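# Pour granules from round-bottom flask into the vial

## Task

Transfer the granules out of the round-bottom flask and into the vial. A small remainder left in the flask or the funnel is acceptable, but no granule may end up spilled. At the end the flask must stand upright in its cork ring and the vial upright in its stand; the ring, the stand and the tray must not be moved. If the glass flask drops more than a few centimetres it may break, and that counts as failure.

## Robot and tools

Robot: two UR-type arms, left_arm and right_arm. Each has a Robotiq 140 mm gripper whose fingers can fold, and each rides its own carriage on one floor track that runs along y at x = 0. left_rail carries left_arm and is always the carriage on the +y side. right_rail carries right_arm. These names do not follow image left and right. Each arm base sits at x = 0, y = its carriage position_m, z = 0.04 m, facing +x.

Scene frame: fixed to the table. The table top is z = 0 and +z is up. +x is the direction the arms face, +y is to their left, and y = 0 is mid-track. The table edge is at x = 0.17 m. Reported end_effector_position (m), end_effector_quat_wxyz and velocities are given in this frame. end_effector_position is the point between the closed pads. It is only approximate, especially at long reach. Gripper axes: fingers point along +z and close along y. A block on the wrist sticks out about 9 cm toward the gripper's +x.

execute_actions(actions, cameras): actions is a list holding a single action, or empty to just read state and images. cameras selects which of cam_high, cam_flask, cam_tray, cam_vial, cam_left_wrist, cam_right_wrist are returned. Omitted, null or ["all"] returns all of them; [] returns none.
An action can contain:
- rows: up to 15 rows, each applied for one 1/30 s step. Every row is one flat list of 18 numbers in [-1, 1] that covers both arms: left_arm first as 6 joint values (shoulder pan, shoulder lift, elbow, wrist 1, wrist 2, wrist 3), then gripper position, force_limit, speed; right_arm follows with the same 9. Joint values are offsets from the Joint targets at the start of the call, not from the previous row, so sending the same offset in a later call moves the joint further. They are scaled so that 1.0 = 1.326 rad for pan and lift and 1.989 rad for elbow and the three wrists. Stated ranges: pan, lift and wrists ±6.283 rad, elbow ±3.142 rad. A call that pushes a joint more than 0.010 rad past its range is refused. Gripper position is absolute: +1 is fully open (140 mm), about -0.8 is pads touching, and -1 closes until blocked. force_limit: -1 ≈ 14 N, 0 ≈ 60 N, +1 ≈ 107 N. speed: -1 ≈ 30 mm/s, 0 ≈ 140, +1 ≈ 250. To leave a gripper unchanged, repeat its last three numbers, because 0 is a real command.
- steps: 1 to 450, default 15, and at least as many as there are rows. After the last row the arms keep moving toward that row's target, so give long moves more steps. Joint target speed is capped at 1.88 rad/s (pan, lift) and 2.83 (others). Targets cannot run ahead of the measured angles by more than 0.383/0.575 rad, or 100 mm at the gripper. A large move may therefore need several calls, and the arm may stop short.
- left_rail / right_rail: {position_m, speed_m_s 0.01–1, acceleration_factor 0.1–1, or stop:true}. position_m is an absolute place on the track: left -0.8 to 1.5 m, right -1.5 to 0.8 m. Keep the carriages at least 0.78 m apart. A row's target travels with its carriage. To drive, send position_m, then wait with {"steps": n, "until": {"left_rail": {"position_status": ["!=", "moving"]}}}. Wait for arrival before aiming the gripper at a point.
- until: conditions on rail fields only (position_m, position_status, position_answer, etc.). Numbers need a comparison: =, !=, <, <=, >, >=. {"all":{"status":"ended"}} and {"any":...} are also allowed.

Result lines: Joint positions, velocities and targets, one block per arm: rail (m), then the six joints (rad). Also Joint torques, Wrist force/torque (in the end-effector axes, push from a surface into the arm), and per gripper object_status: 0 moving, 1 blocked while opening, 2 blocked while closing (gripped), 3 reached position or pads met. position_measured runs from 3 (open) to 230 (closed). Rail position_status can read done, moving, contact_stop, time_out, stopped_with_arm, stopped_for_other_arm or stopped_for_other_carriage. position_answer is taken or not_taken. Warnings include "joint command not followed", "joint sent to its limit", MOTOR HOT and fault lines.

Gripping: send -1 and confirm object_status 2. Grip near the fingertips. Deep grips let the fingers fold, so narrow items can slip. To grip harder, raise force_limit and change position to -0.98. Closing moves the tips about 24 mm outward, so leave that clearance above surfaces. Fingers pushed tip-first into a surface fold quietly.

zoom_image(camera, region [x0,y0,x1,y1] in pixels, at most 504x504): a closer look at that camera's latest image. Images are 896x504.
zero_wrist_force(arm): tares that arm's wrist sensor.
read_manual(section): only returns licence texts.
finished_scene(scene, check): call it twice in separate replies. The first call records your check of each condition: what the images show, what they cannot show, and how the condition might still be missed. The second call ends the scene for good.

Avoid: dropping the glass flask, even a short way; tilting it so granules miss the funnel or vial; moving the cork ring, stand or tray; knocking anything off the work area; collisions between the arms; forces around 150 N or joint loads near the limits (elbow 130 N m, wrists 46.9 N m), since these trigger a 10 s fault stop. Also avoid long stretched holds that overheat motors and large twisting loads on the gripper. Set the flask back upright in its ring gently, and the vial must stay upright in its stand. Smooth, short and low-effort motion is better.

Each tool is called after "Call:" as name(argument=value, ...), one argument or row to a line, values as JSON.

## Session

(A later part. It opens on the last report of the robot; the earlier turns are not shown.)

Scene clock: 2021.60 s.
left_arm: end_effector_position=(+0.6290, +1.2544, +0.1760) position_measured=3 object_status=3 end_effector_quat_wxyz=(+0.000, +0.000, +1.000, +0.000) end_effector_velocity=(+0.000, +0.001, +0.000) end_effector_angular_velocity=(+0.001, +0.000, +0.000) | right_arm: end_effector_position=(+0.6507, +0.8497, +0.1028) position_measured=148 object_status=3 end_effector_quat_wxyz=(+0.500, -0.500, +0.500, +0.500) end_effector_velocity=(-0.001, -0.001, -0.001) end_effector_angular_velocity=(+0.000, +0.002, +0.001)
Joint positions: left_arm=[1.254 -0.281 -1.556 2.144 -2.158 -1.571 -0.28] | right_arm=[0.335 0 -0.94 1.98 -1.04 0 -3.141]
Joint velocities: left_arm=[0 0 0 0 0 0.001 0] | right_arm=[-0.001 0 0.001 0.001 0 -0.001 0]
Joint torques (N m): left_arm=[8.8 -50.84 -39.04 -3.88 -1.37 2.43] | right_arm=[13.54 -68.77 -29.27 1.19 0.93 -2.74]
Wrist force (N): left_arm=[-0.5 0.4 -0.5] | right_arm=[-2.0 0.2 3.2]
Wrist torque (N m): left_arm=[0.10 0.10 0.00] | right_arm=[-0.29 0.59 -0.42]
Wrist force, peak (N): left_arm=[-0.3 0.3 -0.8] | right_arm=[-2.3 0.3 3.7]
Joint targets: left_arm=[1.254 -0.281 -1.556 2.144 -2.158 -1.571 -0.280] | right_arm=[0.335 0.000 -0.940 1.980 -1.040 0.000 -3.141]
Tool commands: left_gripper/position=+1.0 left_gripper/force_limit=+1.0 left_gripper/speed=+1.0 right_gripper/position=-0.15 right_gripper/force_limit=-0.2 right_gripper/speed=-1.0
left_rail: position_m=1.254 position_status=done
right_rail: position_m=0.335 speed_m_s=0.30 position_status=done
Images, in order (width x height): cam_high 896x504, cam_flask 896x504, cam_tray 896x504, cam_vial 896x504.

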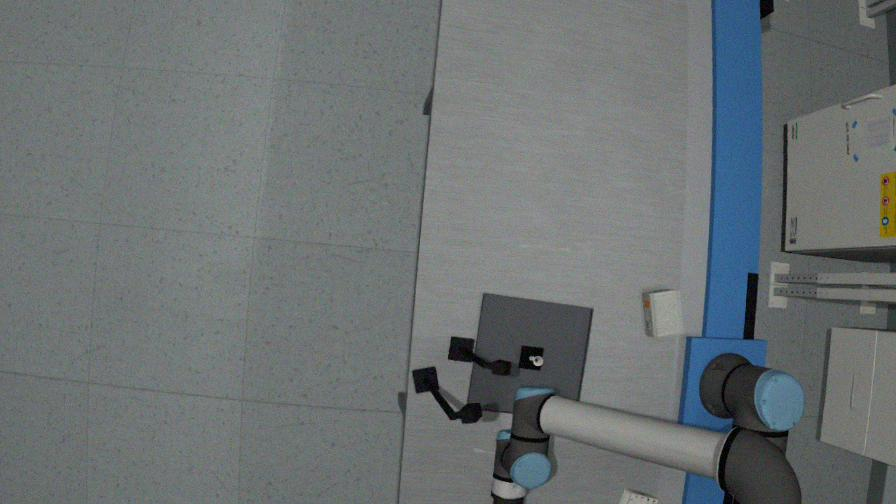

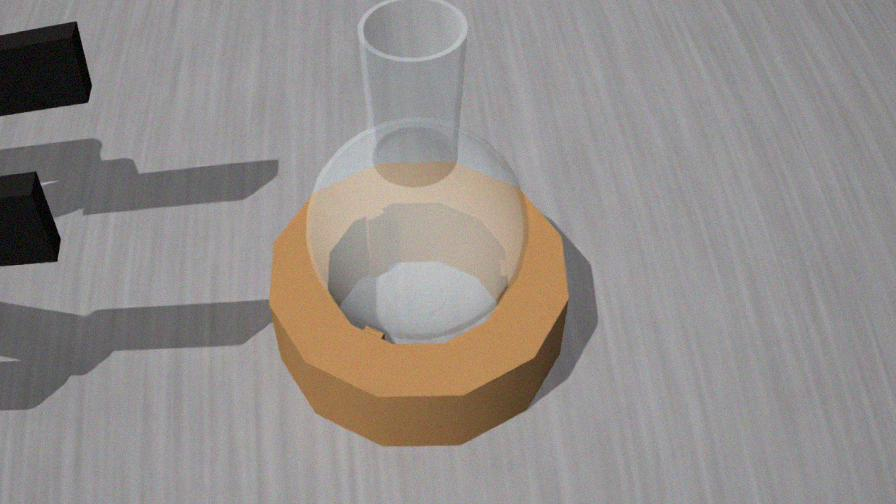

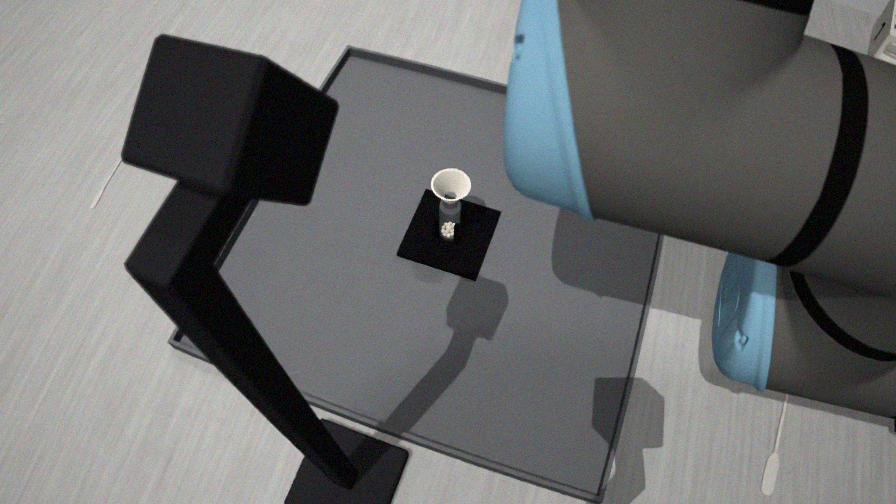

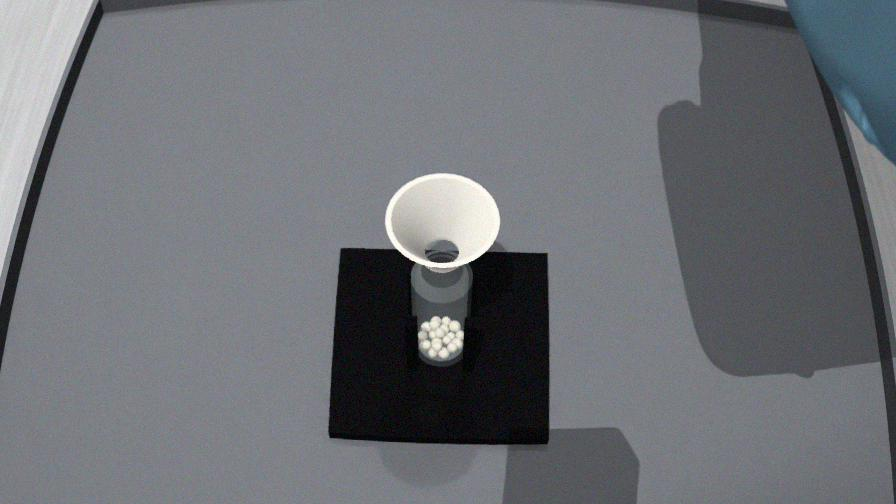

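Call:
zoom_image(
  camera="cam_high",
  region=[400, 270, 640, 504],
)

Call:
zoom_image(
  camera="cam_tray",
  region=[150, 30, 650, 504],
)

Scaled by 2.100 from the camera's 896x504 image, which has a finer 1280x720 frame.

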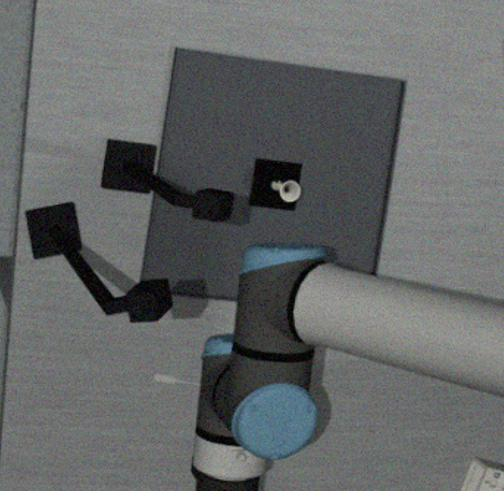

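Scaled by 1.008 from the camera's 896x504 image, which has a finer 1280x720 frame.

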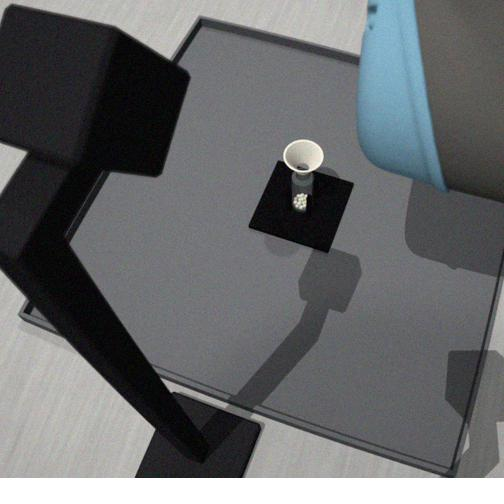

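Call:
finished_scene(
  scene=1,
  check="Second look: cam_high and cam_tray zooms show no loose beads on the tray, the stand top or the table; the vial with about 21 beads is upright in the stand with the funnel on top; the flask is empty and upright in the cork ring with the gripper open and 10 cm away; ring, stand and tray are unmoved. A small strip of the tray under the right arm is hidden in cam_high but is free of beads in cam_vial.",
)

The scene is finished: the task was done.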